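# Unload three sand cores from mould onto plywood boards

## Task

Remove three sand cores from the mould: the long core with the rounded nose, plus both upright bladed cores in the mould half on the robot's right (the right_arm, -y side). Set all three down on the plywood boards next to the mould and release them. The other two cores must remain upright in the mould.

## Robot and tools

Robot: two 6-joint arms with parallel grippers, left_arm and right_arm, on a table. Scene frame: origin at table-top height, midway between the nominal arm bases; +x points out over the table, +z up, left_arm on the +y side (image left/right need not match). Calibrated base positions: left_arm (-0.041, +0.329, +0.029) m, right_arm (-0.052, -0.233, +0.005) m, each yawed very slightly. A two-camera stand is fixed behind the arms. Loose parts can get a small push now and then.

Command row: every motion argument is built from rows of exactly 14 numbers covering both arms, even if one arm stays still. Order: left_arm waist, shoulder, elbow, wrist pitch, wrist yaw, wrist roll, opening, then the same seven for right_arm. The six joint numbers are absolute target angles in radians, the same values Joint positions reports, not offsets. Nominal ranges: waist -2.618 to 3.054, shoulder 0.000 to 3.142, elbow 0.000 to 3.142, wrist pitch -1.571 to 1.571, wrist yaw -1.571 to 1.571, wrist roll -2.094 to 2.094. True ends can differ by up to 0.059 rad; a target more than 0.059 beyond a stated end, and beyond the current angle, is rejected, and a target past the real end is clipped, sometimes reported as "joint sent to its limit". Opening is an absolute command from -1 (shut) to +1 (fully open, 0.094 m pad gap). Leaving one arm alone means repeating its current Joint targets and its current opening; writing 0 for opening is a real command.

Safety clamps: per control step each joint's target is held within 0.339 rad of its measured angle (waist, shoulder, elbow) or 2.2 rad (wrist joints), and if a row would move a gripper over 200 mm from where it is, that arm's targets are scaled back. A clearance check may alter steps ("joint command not followed"); it does not keep the two grippers apart.

Tools:
- execute_actions(actions, cameras): actions is a list of actions; each action is a list of up to 15 rows, one per 1/30 s step; a short action repeats its final row to fill 15 steps. Empty actions list returns state and, by default, all camera images plus extra fields. cameras: list of names, ["all"], [] or null.
- move(target, speed, blend, opening_speed, grip_force, blocking, cameras): target is one 14-number row or a list of up to 15 rows (all within 10 s). Joints interpolate together in joint space, so hand paths curve and nothing is avoided. speed: rad/s for the joint with farthest to travel, 0.01 to 12.57, default 0.5, single value or one per target. blend: rad, corner rounding per waypoint, 0 means stop there. opening_speed: change per second on the -1..+1 scale, at least 0.2; use it to close gently. grip_force: newtons per pad, 10 to 50, one value or one per arm, persists; lower force closes slower. blocking=false returns after about 0.5 s while motion continues; a new move then replaces it. The result adds a move: line such as done, off_target (resting more than 0.035 rad from target), moving, held or fault, and limits=held if steps were withheld. Neither done nor off_target tells you about contact.
- wait(seconds 0 to 10, cameras): arms keep last command; a running move continues.
- stop(cameras): brakes the running move; fast moves need room.
- zoom_image(camera, region): camera is one of cam_head_left, cam_head_right, cam_high, cam_low, cam_left_wrist, cam_right_wrist (each 896x504); region [x0, y0, x1, y1] in pixels from top-left, at most 504 wide and 504 high, of that camera's newest image.
- read_manual(section): licence texts only.
- finished_scene(scene): the current scene number; ends the scene irreversibly, so only call it once the three cores rest on the boards and the gripper is clear.

Results: end_effector_position (m) and end_effector_quat_wxyz in the scene frame, for the point between the pads about 1 cm behind the fingertips; may be off by a few cm, more at long reach. Gripper fingers point along its +z, close along its y. Joint positions / velocities: per arm six joints (rad, rad/s) then pad gap (m). Joint targets: what joints are currently driven toward. Tool commands: present opening commands. grip_measured: finger opening on the -1..+1 scale; empty it reads slightly wide, on a hard part slightly narrow; it tracks the command and does not show the moment of contact. Grip force rises steeply past first touch and can jump to the full limit, so command clearly above grip_measured to release. Joint torques: six per arm, include gravity, offset and noisy; joints 1-3 wrap at ±28 N m. Action calls also list joint positions at some steps. MOTOR HOT appears near 75 °C; OVER-TEMPERATURE FAULT at 90 °C folds that arm and disables it; at 100 °C it drops. Long stretched holds, carried loads and pushing at unreachable poses heat motors, even while you are thinking, since the scene keeps running during replies.

Avoid: dropping a core or releasing it while moving; fast impacts with the mould, table or fixtures; hard pressing; arms or grippers touching each other (a gripper closing on the other's fingers counts); wrist-camera cables touching anything; anything leaving the table; disturbing the two cores that must stay; arm stops and faults. Approach slowly near contact, lift straight up, lower gently and open only when the core is at rest on a board.

Each tool is called after "Emit:" as name([rows], argument=value, ...), one row to a line, values as JSON.

## Session

Emit:
execute_actions(actions=[])

Scene clock: 0.00 s.
left_arm: end_effector_position=(+0.2183, +0.2617, +0.3639) grip_measured=+1.000 end_effector_quat_wxyz=(+0.716, -0.179, +0.614, -0.281) | right_arm: end_effector_position=(+0.2261, -0.1367, +0.3456) grip_measured=+1.000 end_effector_quat_wxyz=(+0.692, +0.062, +0.667, +0.269)
Joint positions: left_arm=[-0.501 0.468 0.452 0.218 -0.426 -0.572 0.094] | right_arm=[0.466 0.596 0.57 0.129 0.137 0.448 0.094]
Joint velocities: within noise
Joint torques (N m): no reading
Motor temperatures (°C): left_arm=[23 35 30 28 22 22 25] | right_arm=[25 30 31 31 21 24 22]
Heat: left arm: 35 °C; right arm: 31 °C.
Joint targets: left_arm=[-0.501 0.468 0.458 0.212 -0.426 -0.572] | right_arm=[0.466 0.596 0.580 0.130 0.137 0.448]
Tool commands: left_gripper/opening=+1.0 right_gripper/opening=+1.0

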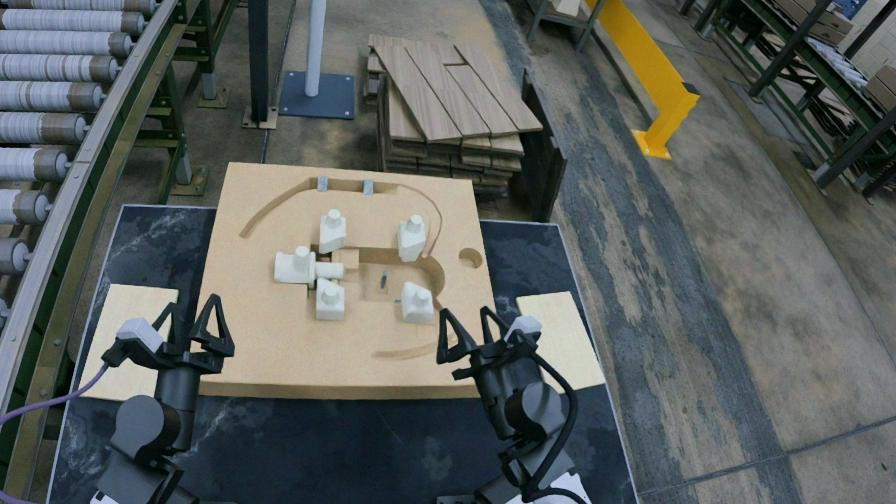

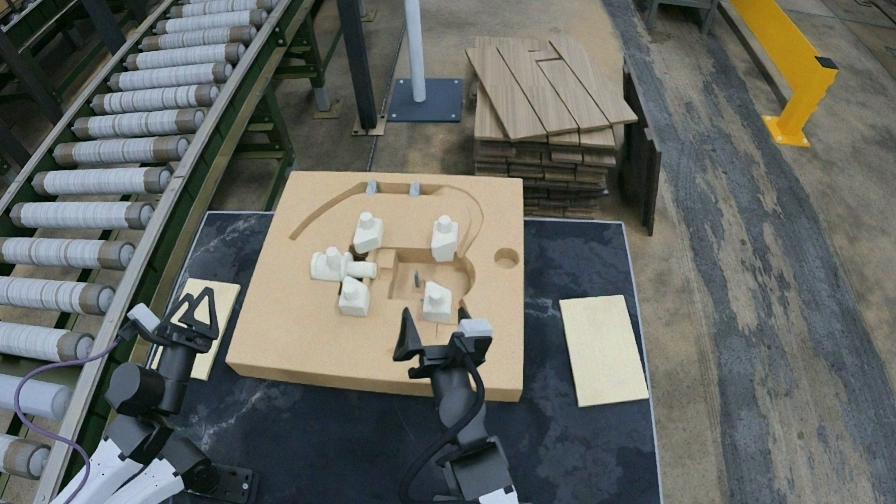

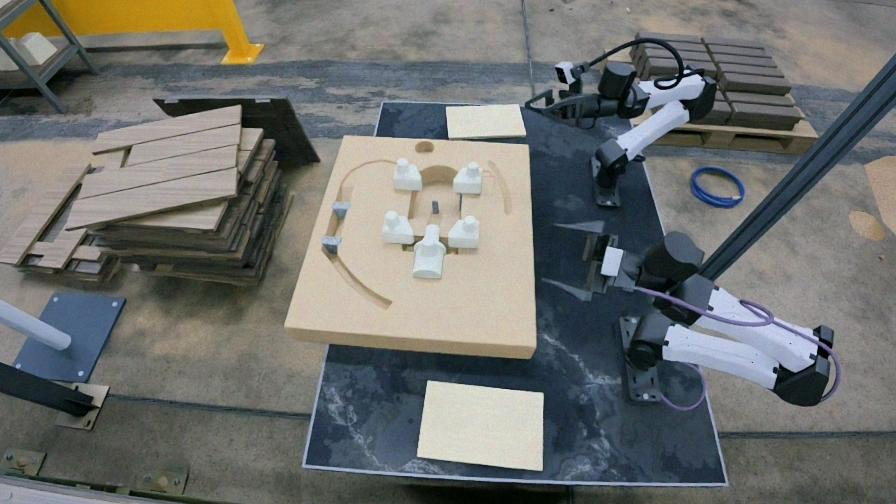

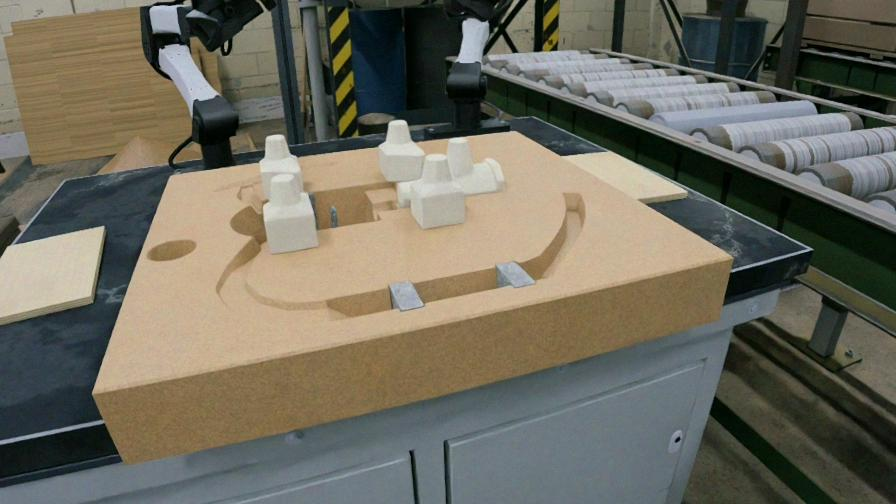

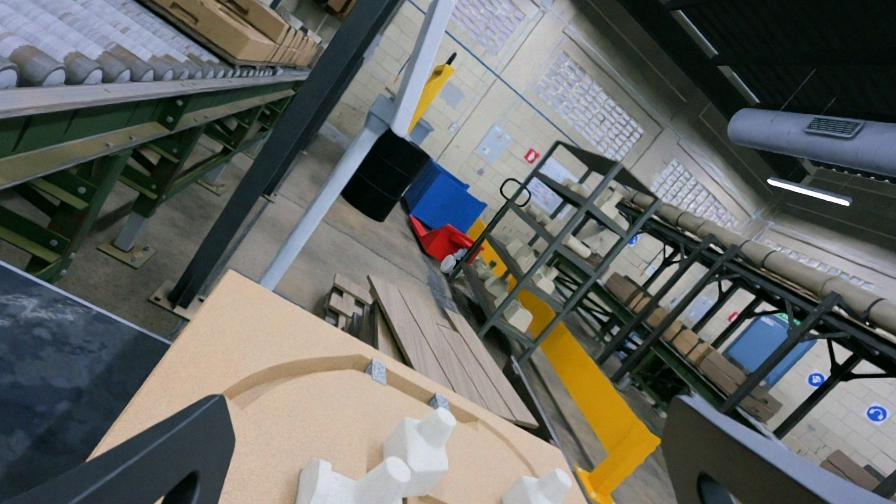

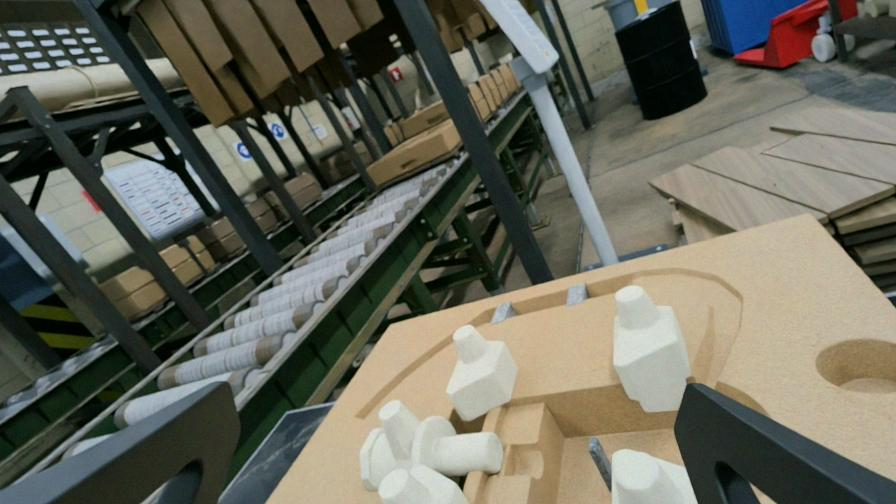

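Emit:
move(target=[-0.36,1.936,2.101,-1.165,0,0,1,0.339,1.806,1.940,-1.176,0.125,0.216,1], speed=1.0, cameras=["cam_right_wrist","cam_left_wrist","cam_high","cam_head_right"])

Scene clock: 6.93 s.
left_arm: end_effector_position=(+0.4032, +0.1502, +0.2739) grip_measured=+1.000 end_effector_quat_wxyz=(+0.273, +0.176, +0.944, -0.048) | right_arm: end_effector_position=(+0.3747, -0.1290, +0.2495) grip_measured=+1.000 end_effector_quat_wxyz=(+0.264, -0.014, +0.964, +0.003)
Joint positions: left_arm=[-0.364 1.929 2.072 -1.151 -0.015 -0.014 0.094] | right_arm=[0.344 1.798 1.913 -1.167 0.136 0.228 0.094]
Joint torques (N m): left_arm=[0.28 -8.68 10.36 1.27 0.21 0.11] | right_arm=[-0.17 -8.9 8.03 1.11 -0.07 -0.19]
Heat: left arm: 35 °C; right arm: 33 °C.
Joint targets: left_arm=[-0.360 1.936 2.101 -1.165 0.000 0.000] | right_arm=[0.339 1.806 1.940 -1.176 0.125 0.216]
move: done
Images, in order (width x height): cam_head_right 896x504, cam_high 896x504, cam_left_wrist 896x504, cam_right_wrist 896x504.

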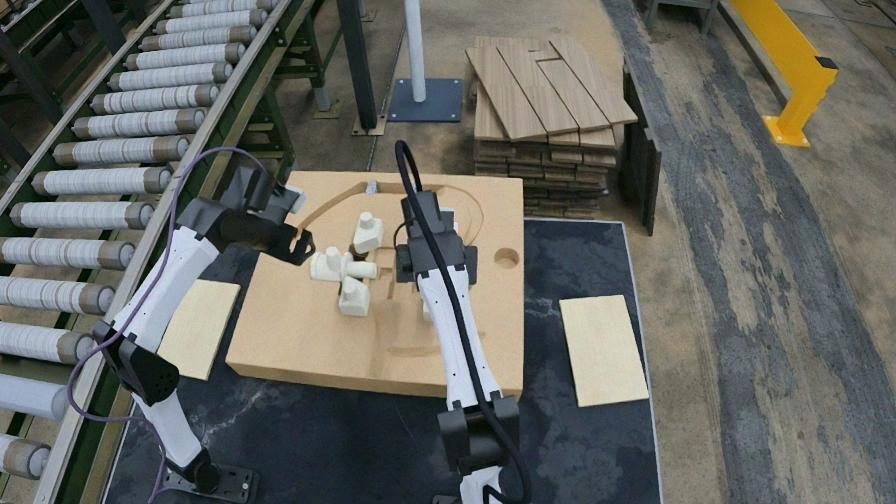

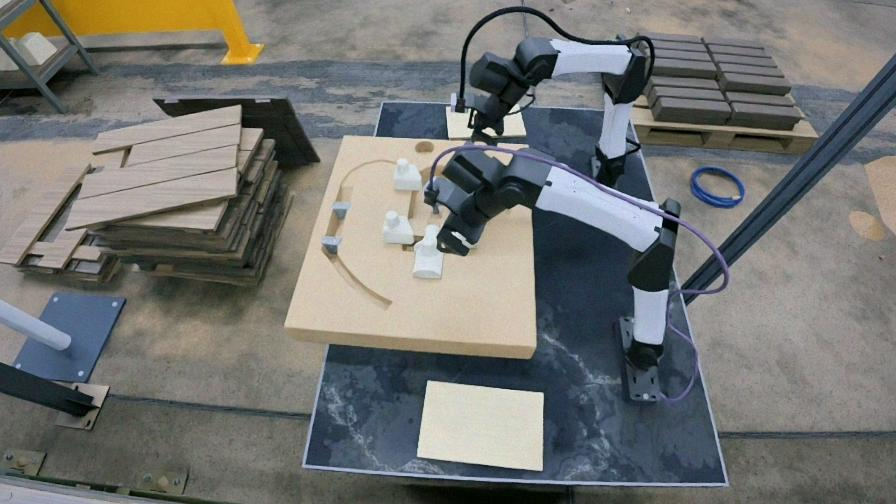

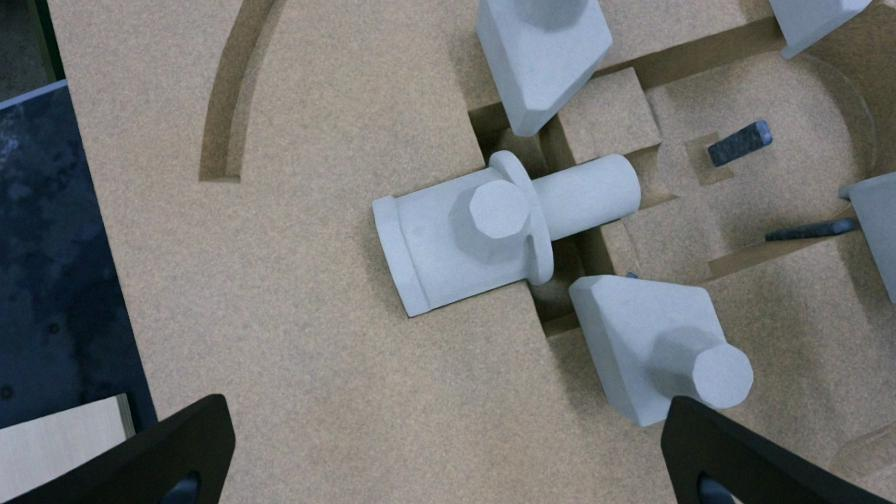

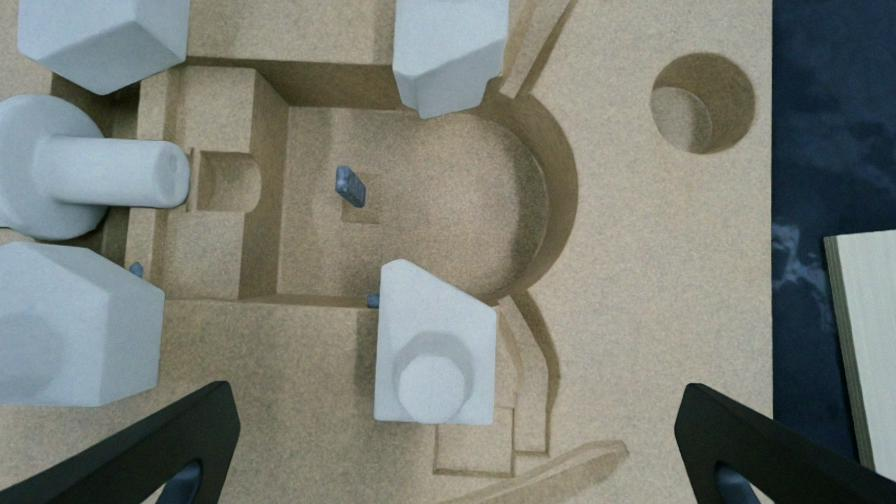

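Emit:
move([
  [-0.36,1.936,2.101,-1.165,0,0,1,0.372,1.78,1.80,-1.05,0.175,0.30,1],
  [-0.36,1.936,2.101,-1.165,0,0,1,0.372,1.720,1.475,-0.782,0.175,0.30,0.3],
], speed=0.5, blend=[0.05,0], cameras=["cam_right_wrist"])

Scene clock: 29.27 s.
left_arm: end_effector_position=(+0.4031, +0.1502, +0.2739) grip_measured=+1.000 end_effector_quat_wxyz=(+0.273, +0.177, +0.944, -0.048) | right_arm: end_effector_position=(+0.3723, -0.1234, +0.1536) grip_measured=+0.302 end_effector_quat_wxyz=(+0.257, +0.004, +0.966, -0.003)
Joint positions: left_arm=[-0.364 1.929 2.072 -1.152 -0.015 -0.013 0.094] | right_arm=[0.368 1.754 1.481 -0.803 0.164 0.286 0.061]
Joint torques (N m): left_arm=[0.25 -8.77 10.37 1.27 0.22 0.14] | right_arm=[0.66 -13.01 5.93 1.35 0.17 0.1]
Motor temperatures (°C): left_arm=[23 41 38 31 22 22 25] | right_arm=[25 34 35 33 21 24 22]
Heat: left arm: 41 °C; right arm: 35 °C.
Joint targets: left_arm=[-0.360 1.936 2.101 -1.165 0.000 0.000] | right_arm=[0.372 1.720 1.475 -0.782 0.175 0.300]
move: done
Images, in order (width x height): cam_right_wrist 896x504.

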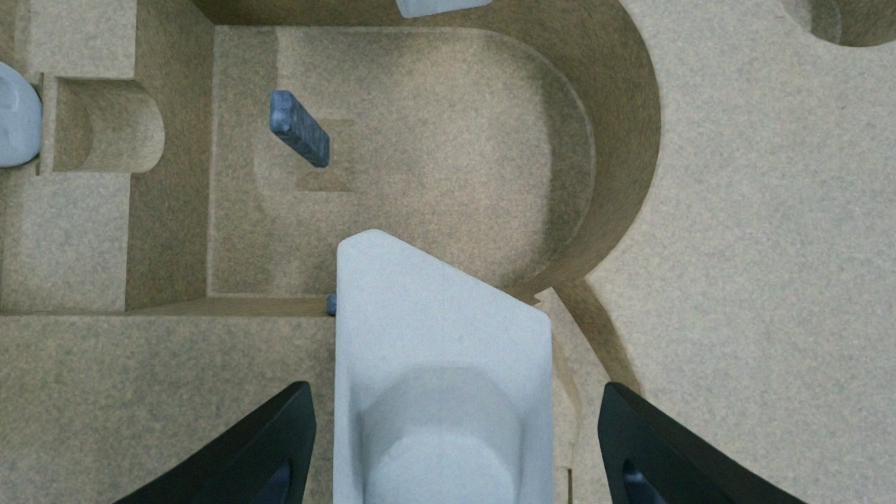

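Emit:
move([
  [-0.36,1.936,2.101,-1.165,0,0,1,0.384,1.720,1.475,-0.782,0.175,0.30,0.0],
  [-0.36,1.936,2.101,-1.165,0,0,1,0.384,1.720,1.475,-0.782,0.175,0.30,-0.55],
], speed=0.2, opening_speed=0.35, cameras=["cam_right_wrist"])

Scene clock: 35.10 s.
left_arm: end_effector_position=(+0.4031, +0.1502, +0.2739) grip_measured=+1.000 end_effector_quat_wxyz=(+0.273, +0.177, +0.944, -0.048) | right_arm: end_effector_position=(+0.3714, -0.1201, +0.1537) grip_measured=-0.329 end_effector_quat_wxyz=(+0.258, +0.000, +0.966, -0.005)
Joint positions: left_arm=[-0.364 1.929 2.072 -1.152 -0.015 -0.013 0.094] | right_arm=[0.379 1.754 1.481 -0.803 0.171 0.287 0.032]
Joint torques (N m): left_arm=[0.21 -8.69 10.28 1.29 0.22 0.12] | right_arm=[0.81 -13.15 6.11 1.38 0.18 0.07]
Heat: left arm: 42 °C; right arm: 36 °C.
Joint targets: left_arm=[-0.360 1.936 2.101 -1.165 0.000 0.000] | right_arm=[0.384 1.720 1.475 -0.782 0.175 0.300]
move: done
Images, in order (width x height): cam_right_wrist 896x504.

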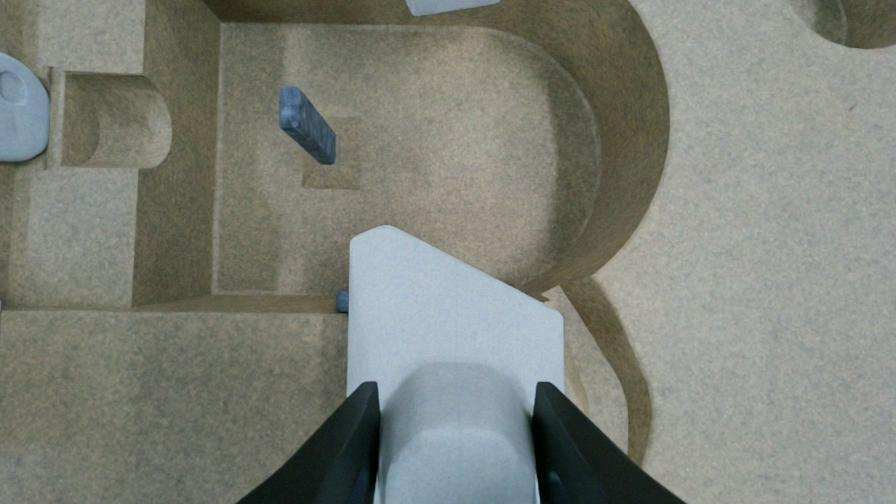

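Emit:
move([
  [-0.36,1.936,2.101,-1.165,0,0,1,0.384,1.728,1.570,-0.866,0.175,0.30,-0.55],
  [-0.36,1.936,2.101,-1.165,0,0,1,0.384,1.746,1.708,-0.988,0.175,0.30,-0.55],
  [-0.36,1.936,2.101,-1.165,0,0,1,0.384,1.812,1.998,-1.214,0.175,0.30,-0.55],
  [-0.36,1.936,2.101,-1.165,0,0,1,-0.46,1.74,1.55,-0.7,0,0,-0.55],
  [-0.36,1.936,2.101,-1.165,0,0,1,-0.46,1.74,0.575,1.15,0,0,-0.55],
], blend=[0.03,0.03,0.05,0.2,0], speed=[0.3,0.4,0.4,0.8,0.8], cameras=["cam_low","cam_high","cam_head_right"])

Emit:
zoom_image(camera="cam_head_right", region=[520, 250, 680, 410])

Emit:
zoom_image(camera="cam_high", region=[420, 30, 560, 150])

Scene clock: 56.70 s.
left_arm: end_effector_position=(+0.4031, +0.1502, +0.2739) grip_measured=+1.000 end_effector_quat_wxyz=(+0.273, +0.177, +0.944, -0.048) | right_arm: end_effector_position=(+0.3509, -0.4594, +0.1230) grip_measured=-0.329 end_effector_quat_wxyz=(+0.622, +0.200, +0.740, -0.162)
Joint positions: left_arm=[-0.364 1.929 2.072 -1.152 -0.015 -0.013 0.094] | right_arm=[-0.458 1.791 0.567 1.048 0.011 0.01 0.032]
Joint torques (N m): left_arm=[0.25 -8.72 10.35 1.27 0.23 0.15] | right_arm=[0.12 -13.22 5.53 2.85 -0.13 -0.19]
Motor temperatures (°C): left_arm=[23 45 41 31 22 22 25] | right_arm=[25 40 35 35 21 24 23]
Heat: left arm: 45 °C; right arm: 40 °C.
Joint targets: left_arm=[-0.360 1.936 2.101 -1.165 0.000 0.000] | right_arm=[-0.460 1.740 0.575 1.150 0.000 0.000]
move: off_target (right_arm); right_arm: the wrist pitch is farthest, 0.102 rad from its target
Images, in order (width x height): cam_head_right 896x504, cam_high 896x504, cam_low 896x504.

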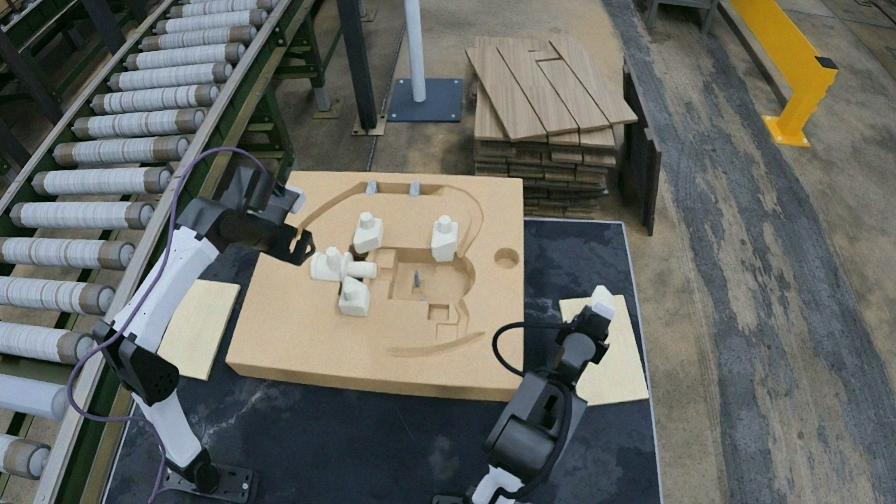

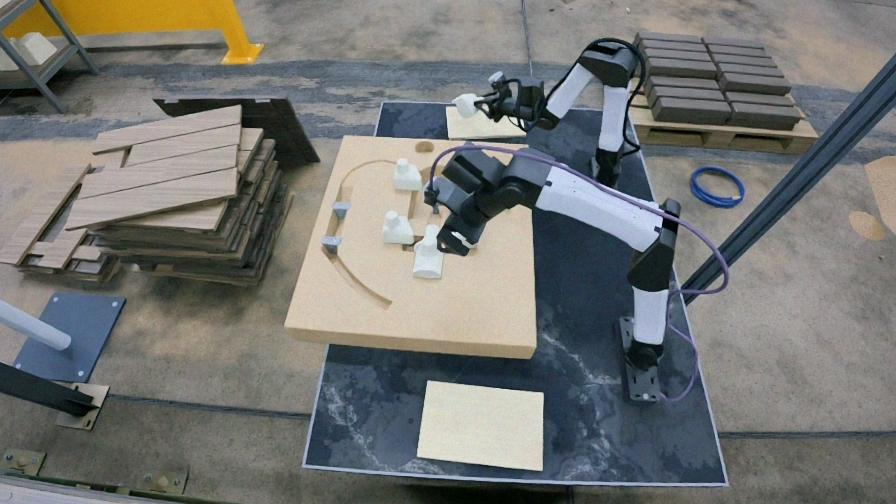

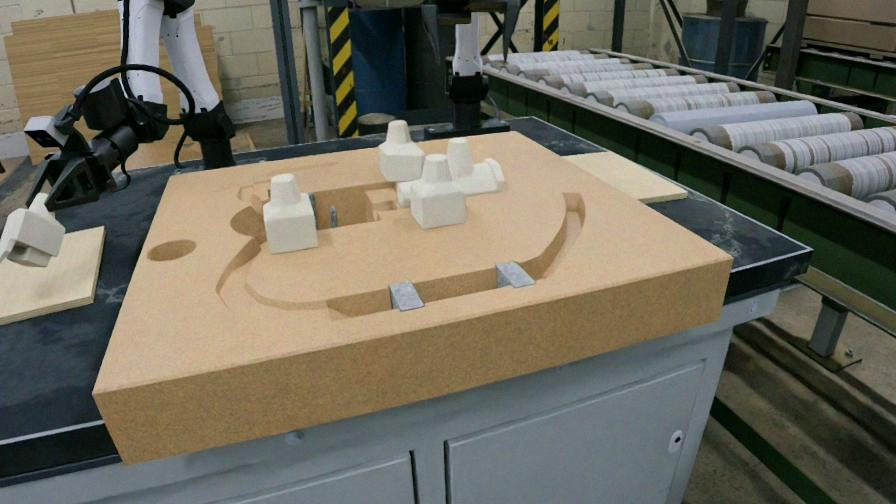

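Scaled by 3.150 from the camera's 896x504 image, which has a finer 1280x720 frame.

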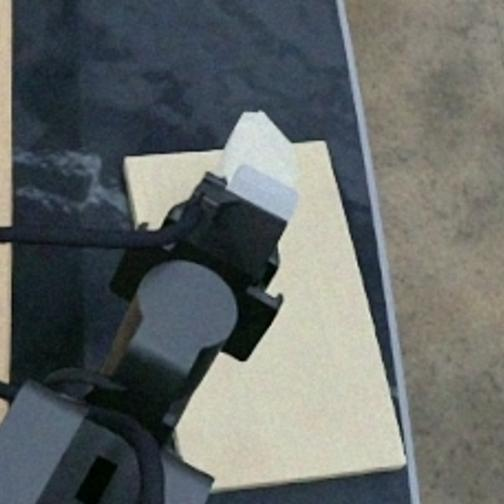

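Scaled by 3.600 from the camera's 896x504 image, which has a finer 1280x720 frame.

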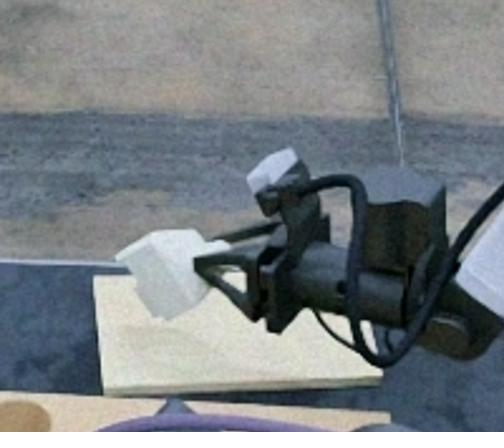

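Emit:
move([
  [-0.36,1.936,2.101,-1.165,0,0,1,-0.46,1.80,0.472,1.285,0,0,-0.55],
  [-0.36,1.936,2.101,-1.165,0,0,1,-0.46,1.885,0.460,1.36,0,0,-0.55],
  [-0.36,1.936,2.101,-1.165,0,0,1,-0.46,1.92,0.453,1.40,0,0,-0.55],
], speed=[0.4,0.15,0.1], blend=[0.02,0.02,0], cameras=["cam_low","cam_head_right"])

Emit:
zoom_image(camera="cam_low", region=[0, 140, 160, 300])

Emit:
zoom_image(camera="cam_head_right", region=[520, 250, 680, 410])

Scene clock: 72.47 s.
left_arm: end_effector_position=(+0.4031, +0.1502, +0.2739) grip_measured=+1.000 end_effector_quat_wxyz=(+0.273, +0.177, +0.944, -0.048) | right_arm: end_effector_position=(+0.3318, -0.4488, +0.0901) grip_measured=-0.329 end_effector_quat_wxyz=(+0.627, +0.198, +0.735, -0.164)
Joint positions: left_arm=[-0.364 1.929 2.072 -1.152 -0.015 -0.013 0.094] | right_arm=[-0.458 1.916 0.451 1.304 0.011 0.009 0.032]
Joint torques (N m): left_arm=[0.28 -8.79 10.32 1.27 0.24 0.14] | right_arm=[0.03 -7.64 4.03 2.81 -0.13 -0.19]
Motor temperatures (°C): left_arm=[23 46 42 31 22 22 25] | right_arm=[25 40 35 43 21 24 23]
Heat: left arm: 46 °C; right arm: 43 °C.
Joint targets: left_arm=[-0.360 1.936 2.101 -1.165 0.000 0.000] | right_arm=[-0.460 1.920 0.453 1.400 0.000 0.000]
move: off_target (right_arm); right_arm: the wrist pitch is farthest, 0.096 rad from its target
Images, in order (width x height): cam_head_right 896x504, cam_low 896x504.

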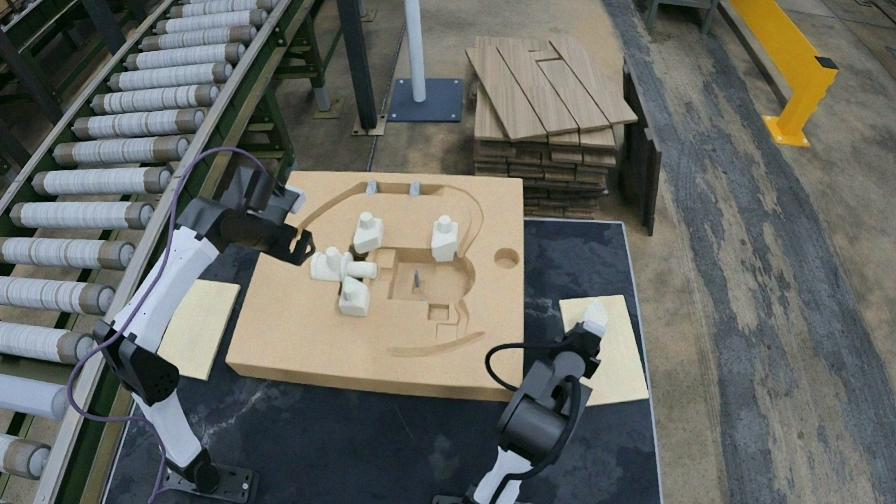

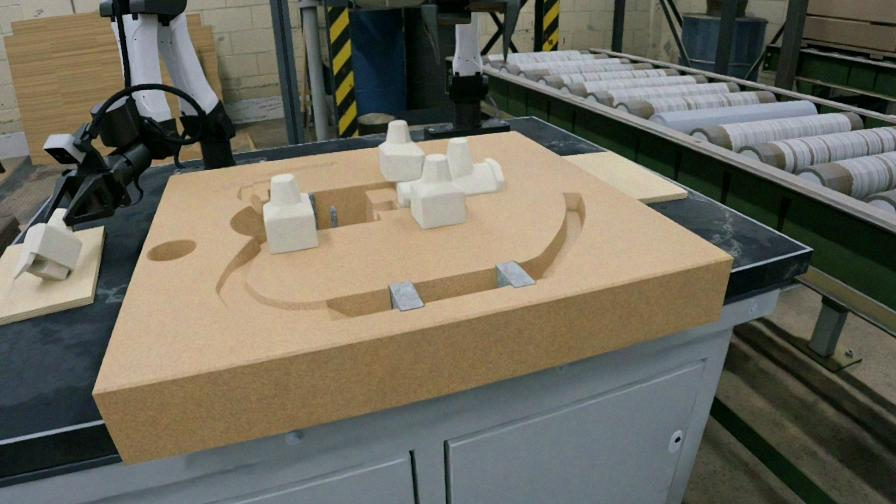

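Scaled by 3.150 from the camera's 896x504 image, which has a finer 1280x720 frame.

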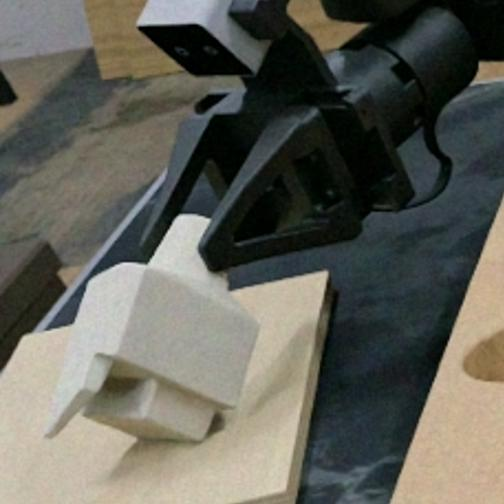

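Scaled by 3.150 from the camera's 896x504 image, which has a finer 1280x720 frame.

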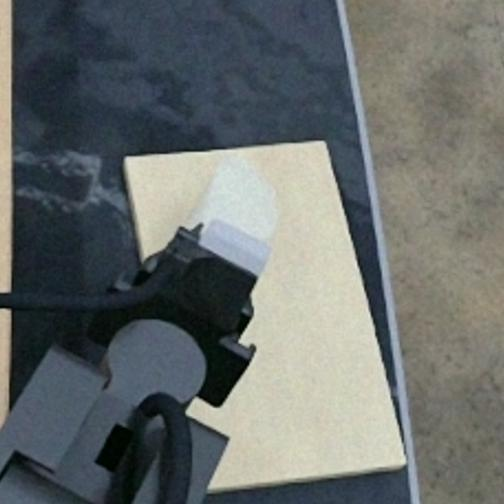

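Emit:
move(target=[-0.36,1.936,2.101,-1.165,0,0,1,-0.46,1.945,0.435,1.41,0,0,-0.55], speed=0.1)

Emit:
move(target=[-0.36,1.936,2.101,-1.165,0,0,1,-0.46,1.985,0.415,1.42,0,0,-0.41], speed=0.1, grip_force=[50,10], cameras=["cam_low"])

Emit:
zoom_image(camera="cam_low", region=[0, 140, 160, 300])

Scene clock: 77.63 s.
left_arm: end_effector_position=(+0.4031, +0.1502, +0.2739) grip_measured=+1.000 end_effector_quat_wxyz=(+0.273, +0.177, +0.944, -0.048) | right_arm: end_effector_position=(+0.3296, -0.4475, +0.0877) grip_measured=-0.329 end_effector_quat_wxyz=(+0.629, +0.197, +0.734, -0.165)
Joint positions: left_arm=[-0.364 1.929 2.072 -1.152 -0.015 -0.013 0.094] | right_arm=[-0.458 1.932 0.439 1.338 0.011 0.008 0.032]
Joint torques (N m): left_arm=[0.2 -8.72 10.35 1.29 0.23 0.15] | right_arm=[0.08 -6.58 3.44 2.61 -0.13 -0.11]
Heat: left arm: 46 °C; right arm: 45 °C.
Joint targets: left_arm=[-0.360 1.936 2.101 -1.165 0.000 0.000] | right_arm=[-0.460 1.945 0.435 1.410 0.000 0.000]
move: off_target (right_arm); right_arm: the wrist pitch is farthest, 0.072 rad from its target

Scene clock: 78.37 s.
left_arm: end_effector_position=(+0.4031, +0.1502, +0.2739) grip_measured=+1.000 end_effector_quat_wxyz=(+0.273, +0.177, +0.944, -0.048) | right_arm: end_effector_position=(+0.3233, -0.4439, +0.0666) grip_measured=-0.301 end_effector_quat_wxyz=(+0.609, +0.200, +0.751, -0.160)
Joint positions: left_arm=[-0.364 1.929 2.072 -1.152 -0.015 -0.013 0.094] | right_arm=[-0.458 1.969 0.419 1.341 0.01 0.005 0.033]
Joint torques (N m): left_arm=[0.27 -8.72 10.36 1.27 0.22 0.15] | right_arm=[0.03 -6.37 3.1 2.65 -0.13 -0.12]
Heat: left arm: 46 °C; right arm: 45 °C.
Joint targets: left_arm=[-0.360 1.936 2.101 -1.165 0.000 0.000] | right_arm=[-0.460 1.985 0.415 1.420 0.000 0.000]
grip_force (N): 50, 10
move: off_target (right_arm); right_arm: the wrist pitch is farthest, 0.079 rad from its target
Images, in order (width x height): cam_low 896x504.

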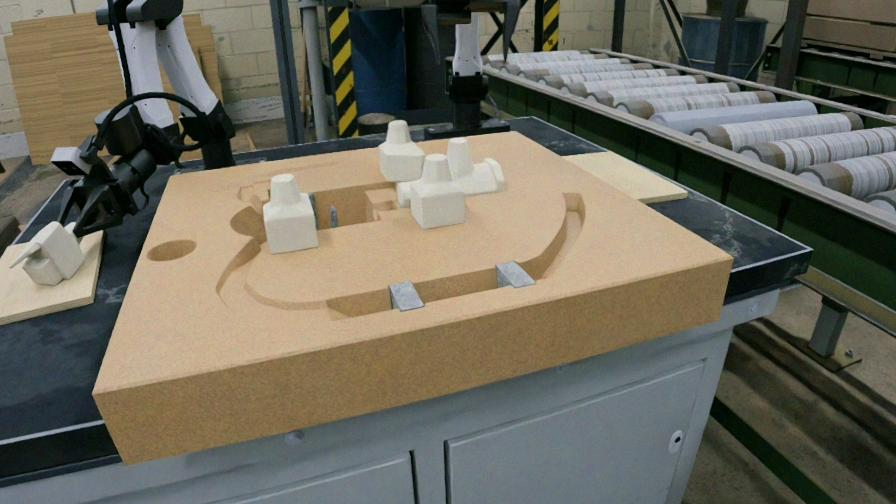

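Scaled by 3.150 from the camera's 896x504 image, which has a finer 1280x720 frame.

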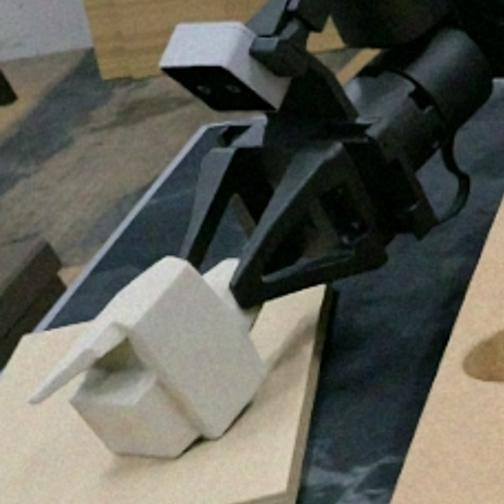

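Emit:
move(target=[-0.36,1.936,2.101,-1.165,0,0,1,-0.46,1.985,0.415,1.42,0,0,0.5], opening_speed=0.6)

Emit:
move([
  [-0.36,1.936,2.101,-1.165,0,0,1,-0.46,1.60,0.6,0.95,0,0,0.5],
  [-0.36,1.936,2.101,-1.165,0,0,1,0.264,2.265,2.40,-0.77,0.172,0.147,1],
], speed=[0.7,1.0], grip_force=50, blend=[0.1,0], cameras=["cam_right_wrist","cam_high","cam_low","cam_head_right"])

Emit:
zoom_image(camera="cam_head_right", region=[520, 250, 680, 410])

Scene clock: 87.10 s.
left_arm: end_effector_position=(+0.4031, +0.1502, +0.2739) grip_measured=+1.000 end_effector_quat_wxyz=(+0.273, +0.177, +0.944, -0.048) | right_arm: end_effector_position=(+0.3229, -0.4435, +0.0653) grip_measured=+0.498 end_effector_quat_wxyz=(+0.607, +0.200, +0.752, -0.160)
Joint positions: left_arm=[-0.364 1.929 2.072 -1.152 -0.015 -0.013 0.094] | right_arm=[-0.458 1.971 0.417 1.341 0.009 0.005 0.07]
Joint torques (N m): left_arm=[0.29 -8.69 10.37 1.28 0.23 0.14] | right_arm=[0.03 -6.56 3.22 2.63 -0.12 -0.09]
Heat: left arm: 47 °C; right arm: 47 °C.
Joint targets: left_arm=[-0.360 1.936 2.101 -1.165 0.000 0.000] | right_arm=[-0.460 1.985 0.415 1.420 0.000 0.000]
grip_force (N): 50, 10
move: off_target (right_arm); right_arm: the wrist pitch is farthest, 0.079 rad from its target

Scene clock: 90.93 s.
left_arm: end_effector_position=(+0.4031, +0.1502, +0.2739) grip_measured=+1.000 end_effector_quat_wxyz=(+0.273, +0.177, +0.944, -0.048) | right_arm: end_effector_position=(+0.5580, -0.1264, +0.2688) grip_measured=+0.998 end_effector_quat_wxyz=(+0.455, -0.002, +0.891, +0.007)
Joint positions: left_arm=[-0.364 1.929 2.072 -1.152 -0.015 -0.013 0.094] | right_arm=[0.269 2.247 2.373 -0.762 0.162 0.133 0.094]
Joint torques (N m): left_arm=[0.21 -8.68 10.3 1.28 0.22 0.14] | right_arm=[-0.18 -12.33 8.46 1.63 0.15 0.09]
Heat: left arm: 47 °C; right arm: 46 °C.
Joint targets: left_arm=[-0.360 1.936 2.101 -1.165 0.000 0.000] | right_arm=[0.264 2.265 2.400 -0.770 0.172 0.147]
move: done
Images, in order (width x height): cam_head_right 896x504, cam_high 896x504, cam_low 896x504, cam_right_wrist 896x504.

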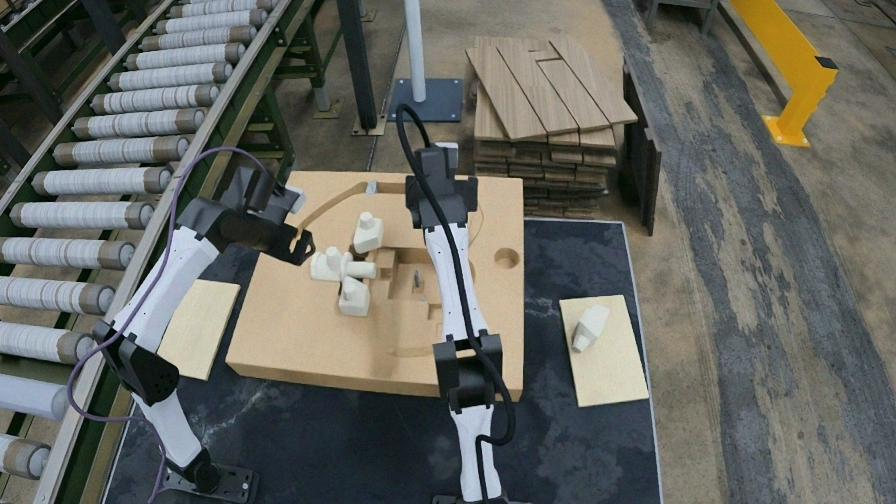

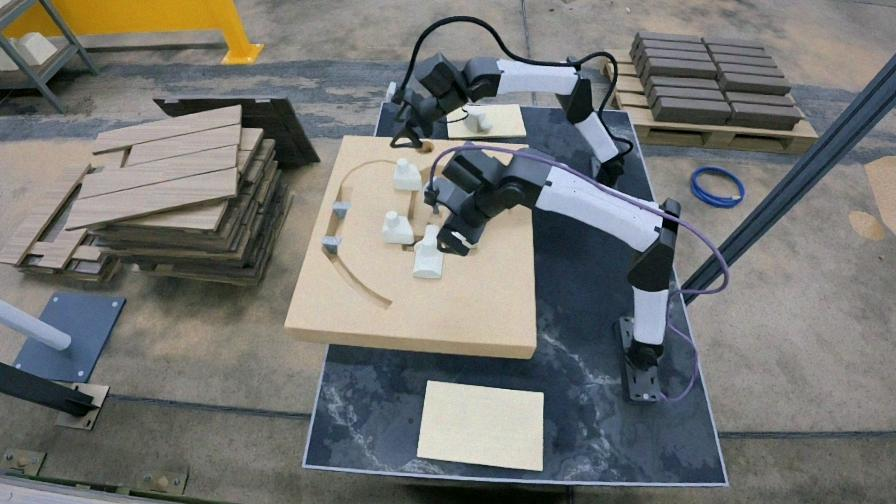

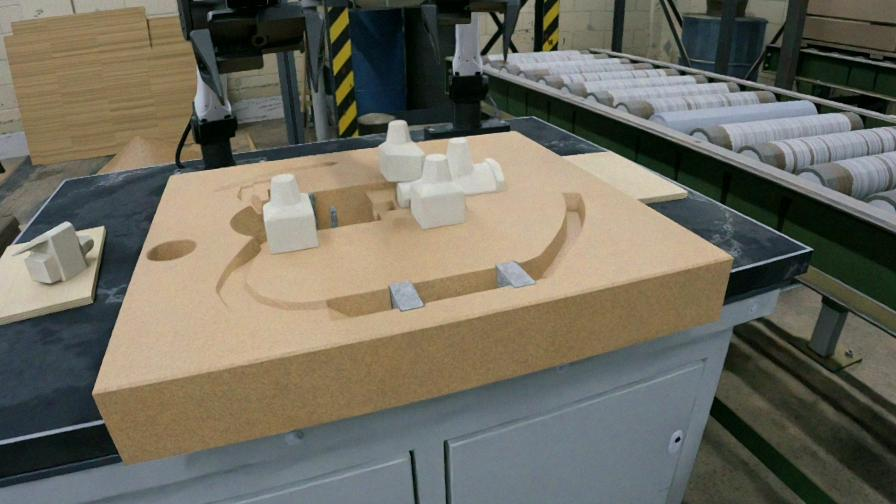

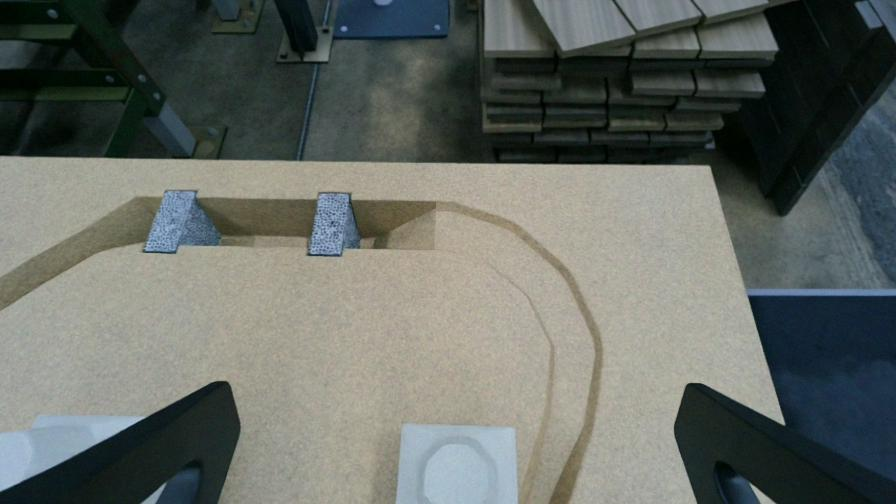

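Scaled by 3.150 from the camera's 896x504 image, which has a finer 1280x720 frame.

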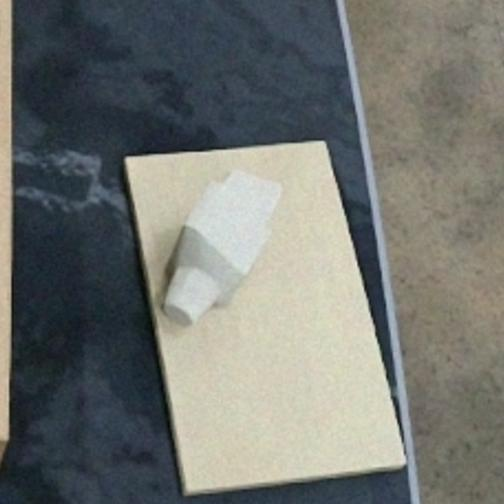

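Emit:
move(target=[-0.36,1.936,2.101,-1.165,0,0,1,0.260,2.22,1.985,-0.462,0.172,0.147,0.3], speed=0.5, opening_speed=1.0, cameras=["cam_right_wrist","cam_low"])

Emit:
zoom_image(camera="cam_low", region=[200, 80, 380, 260])

Scene clock: 105.07 s.
left_arm: end_effector_position=(+0.4031, +0.1502, +0.2739) grip_measured=+1.000 end_effector_quat_wxyz=(+0.273, +0.177, +0.944, -0.048) | right_arm: end_effector_position=(+0.5586, -0.1280, +0.1542) grip_measured=+0.302 end_effector_quat_wxyz=(+0.408, -0.005, +0.913, -0.003)
Joint positions: left_arm=[-0.364 1.929 2.072 -1.152 -0.015 -0.013 0.094] | right_arm=[0.266 2.247 1.989 -0.484 0.163 0.133 0.061]
Joint torques (N m): left_arm=[0.34 -8.66 10.3 1.29 0.23 0.15] | right_arm=[-0.36 -17.39 6.46 1.79 0.14 0.08]
Heat: left arm: 47 °C; right arm: 43 °C.
Joint targets: left_arm=[-0.360 1.936 2.101 -1.165 0.000 0.000] | right_arm=[0.260 2.220 1.985 -0.462 0.172 0.147]
move: done
Images, in order (width x height): cam_low 896x504, cam_right_wrist 896x504.

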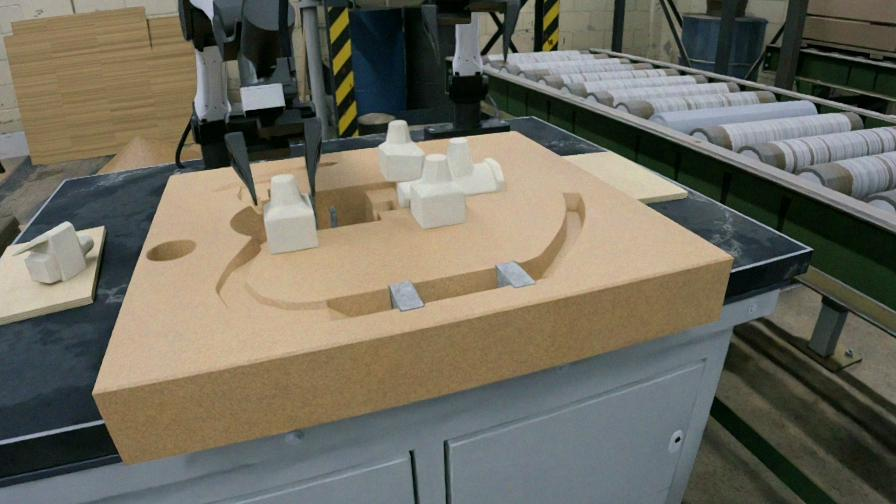

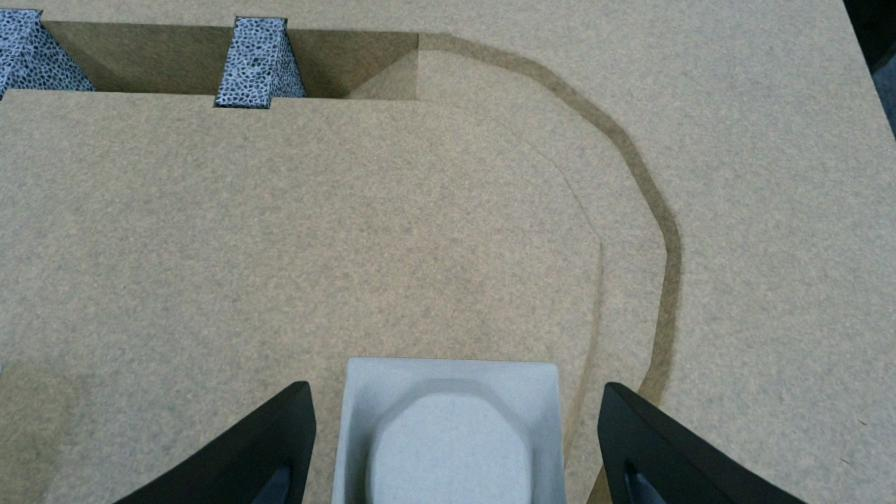

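Scaled by 2.800 from the camera's 896x504 image, which has a finer 1280x720 frame.

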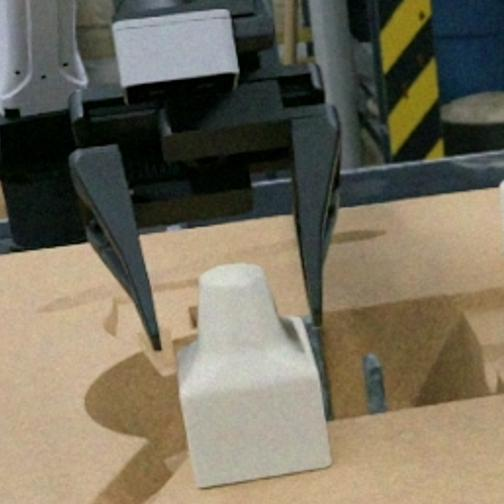

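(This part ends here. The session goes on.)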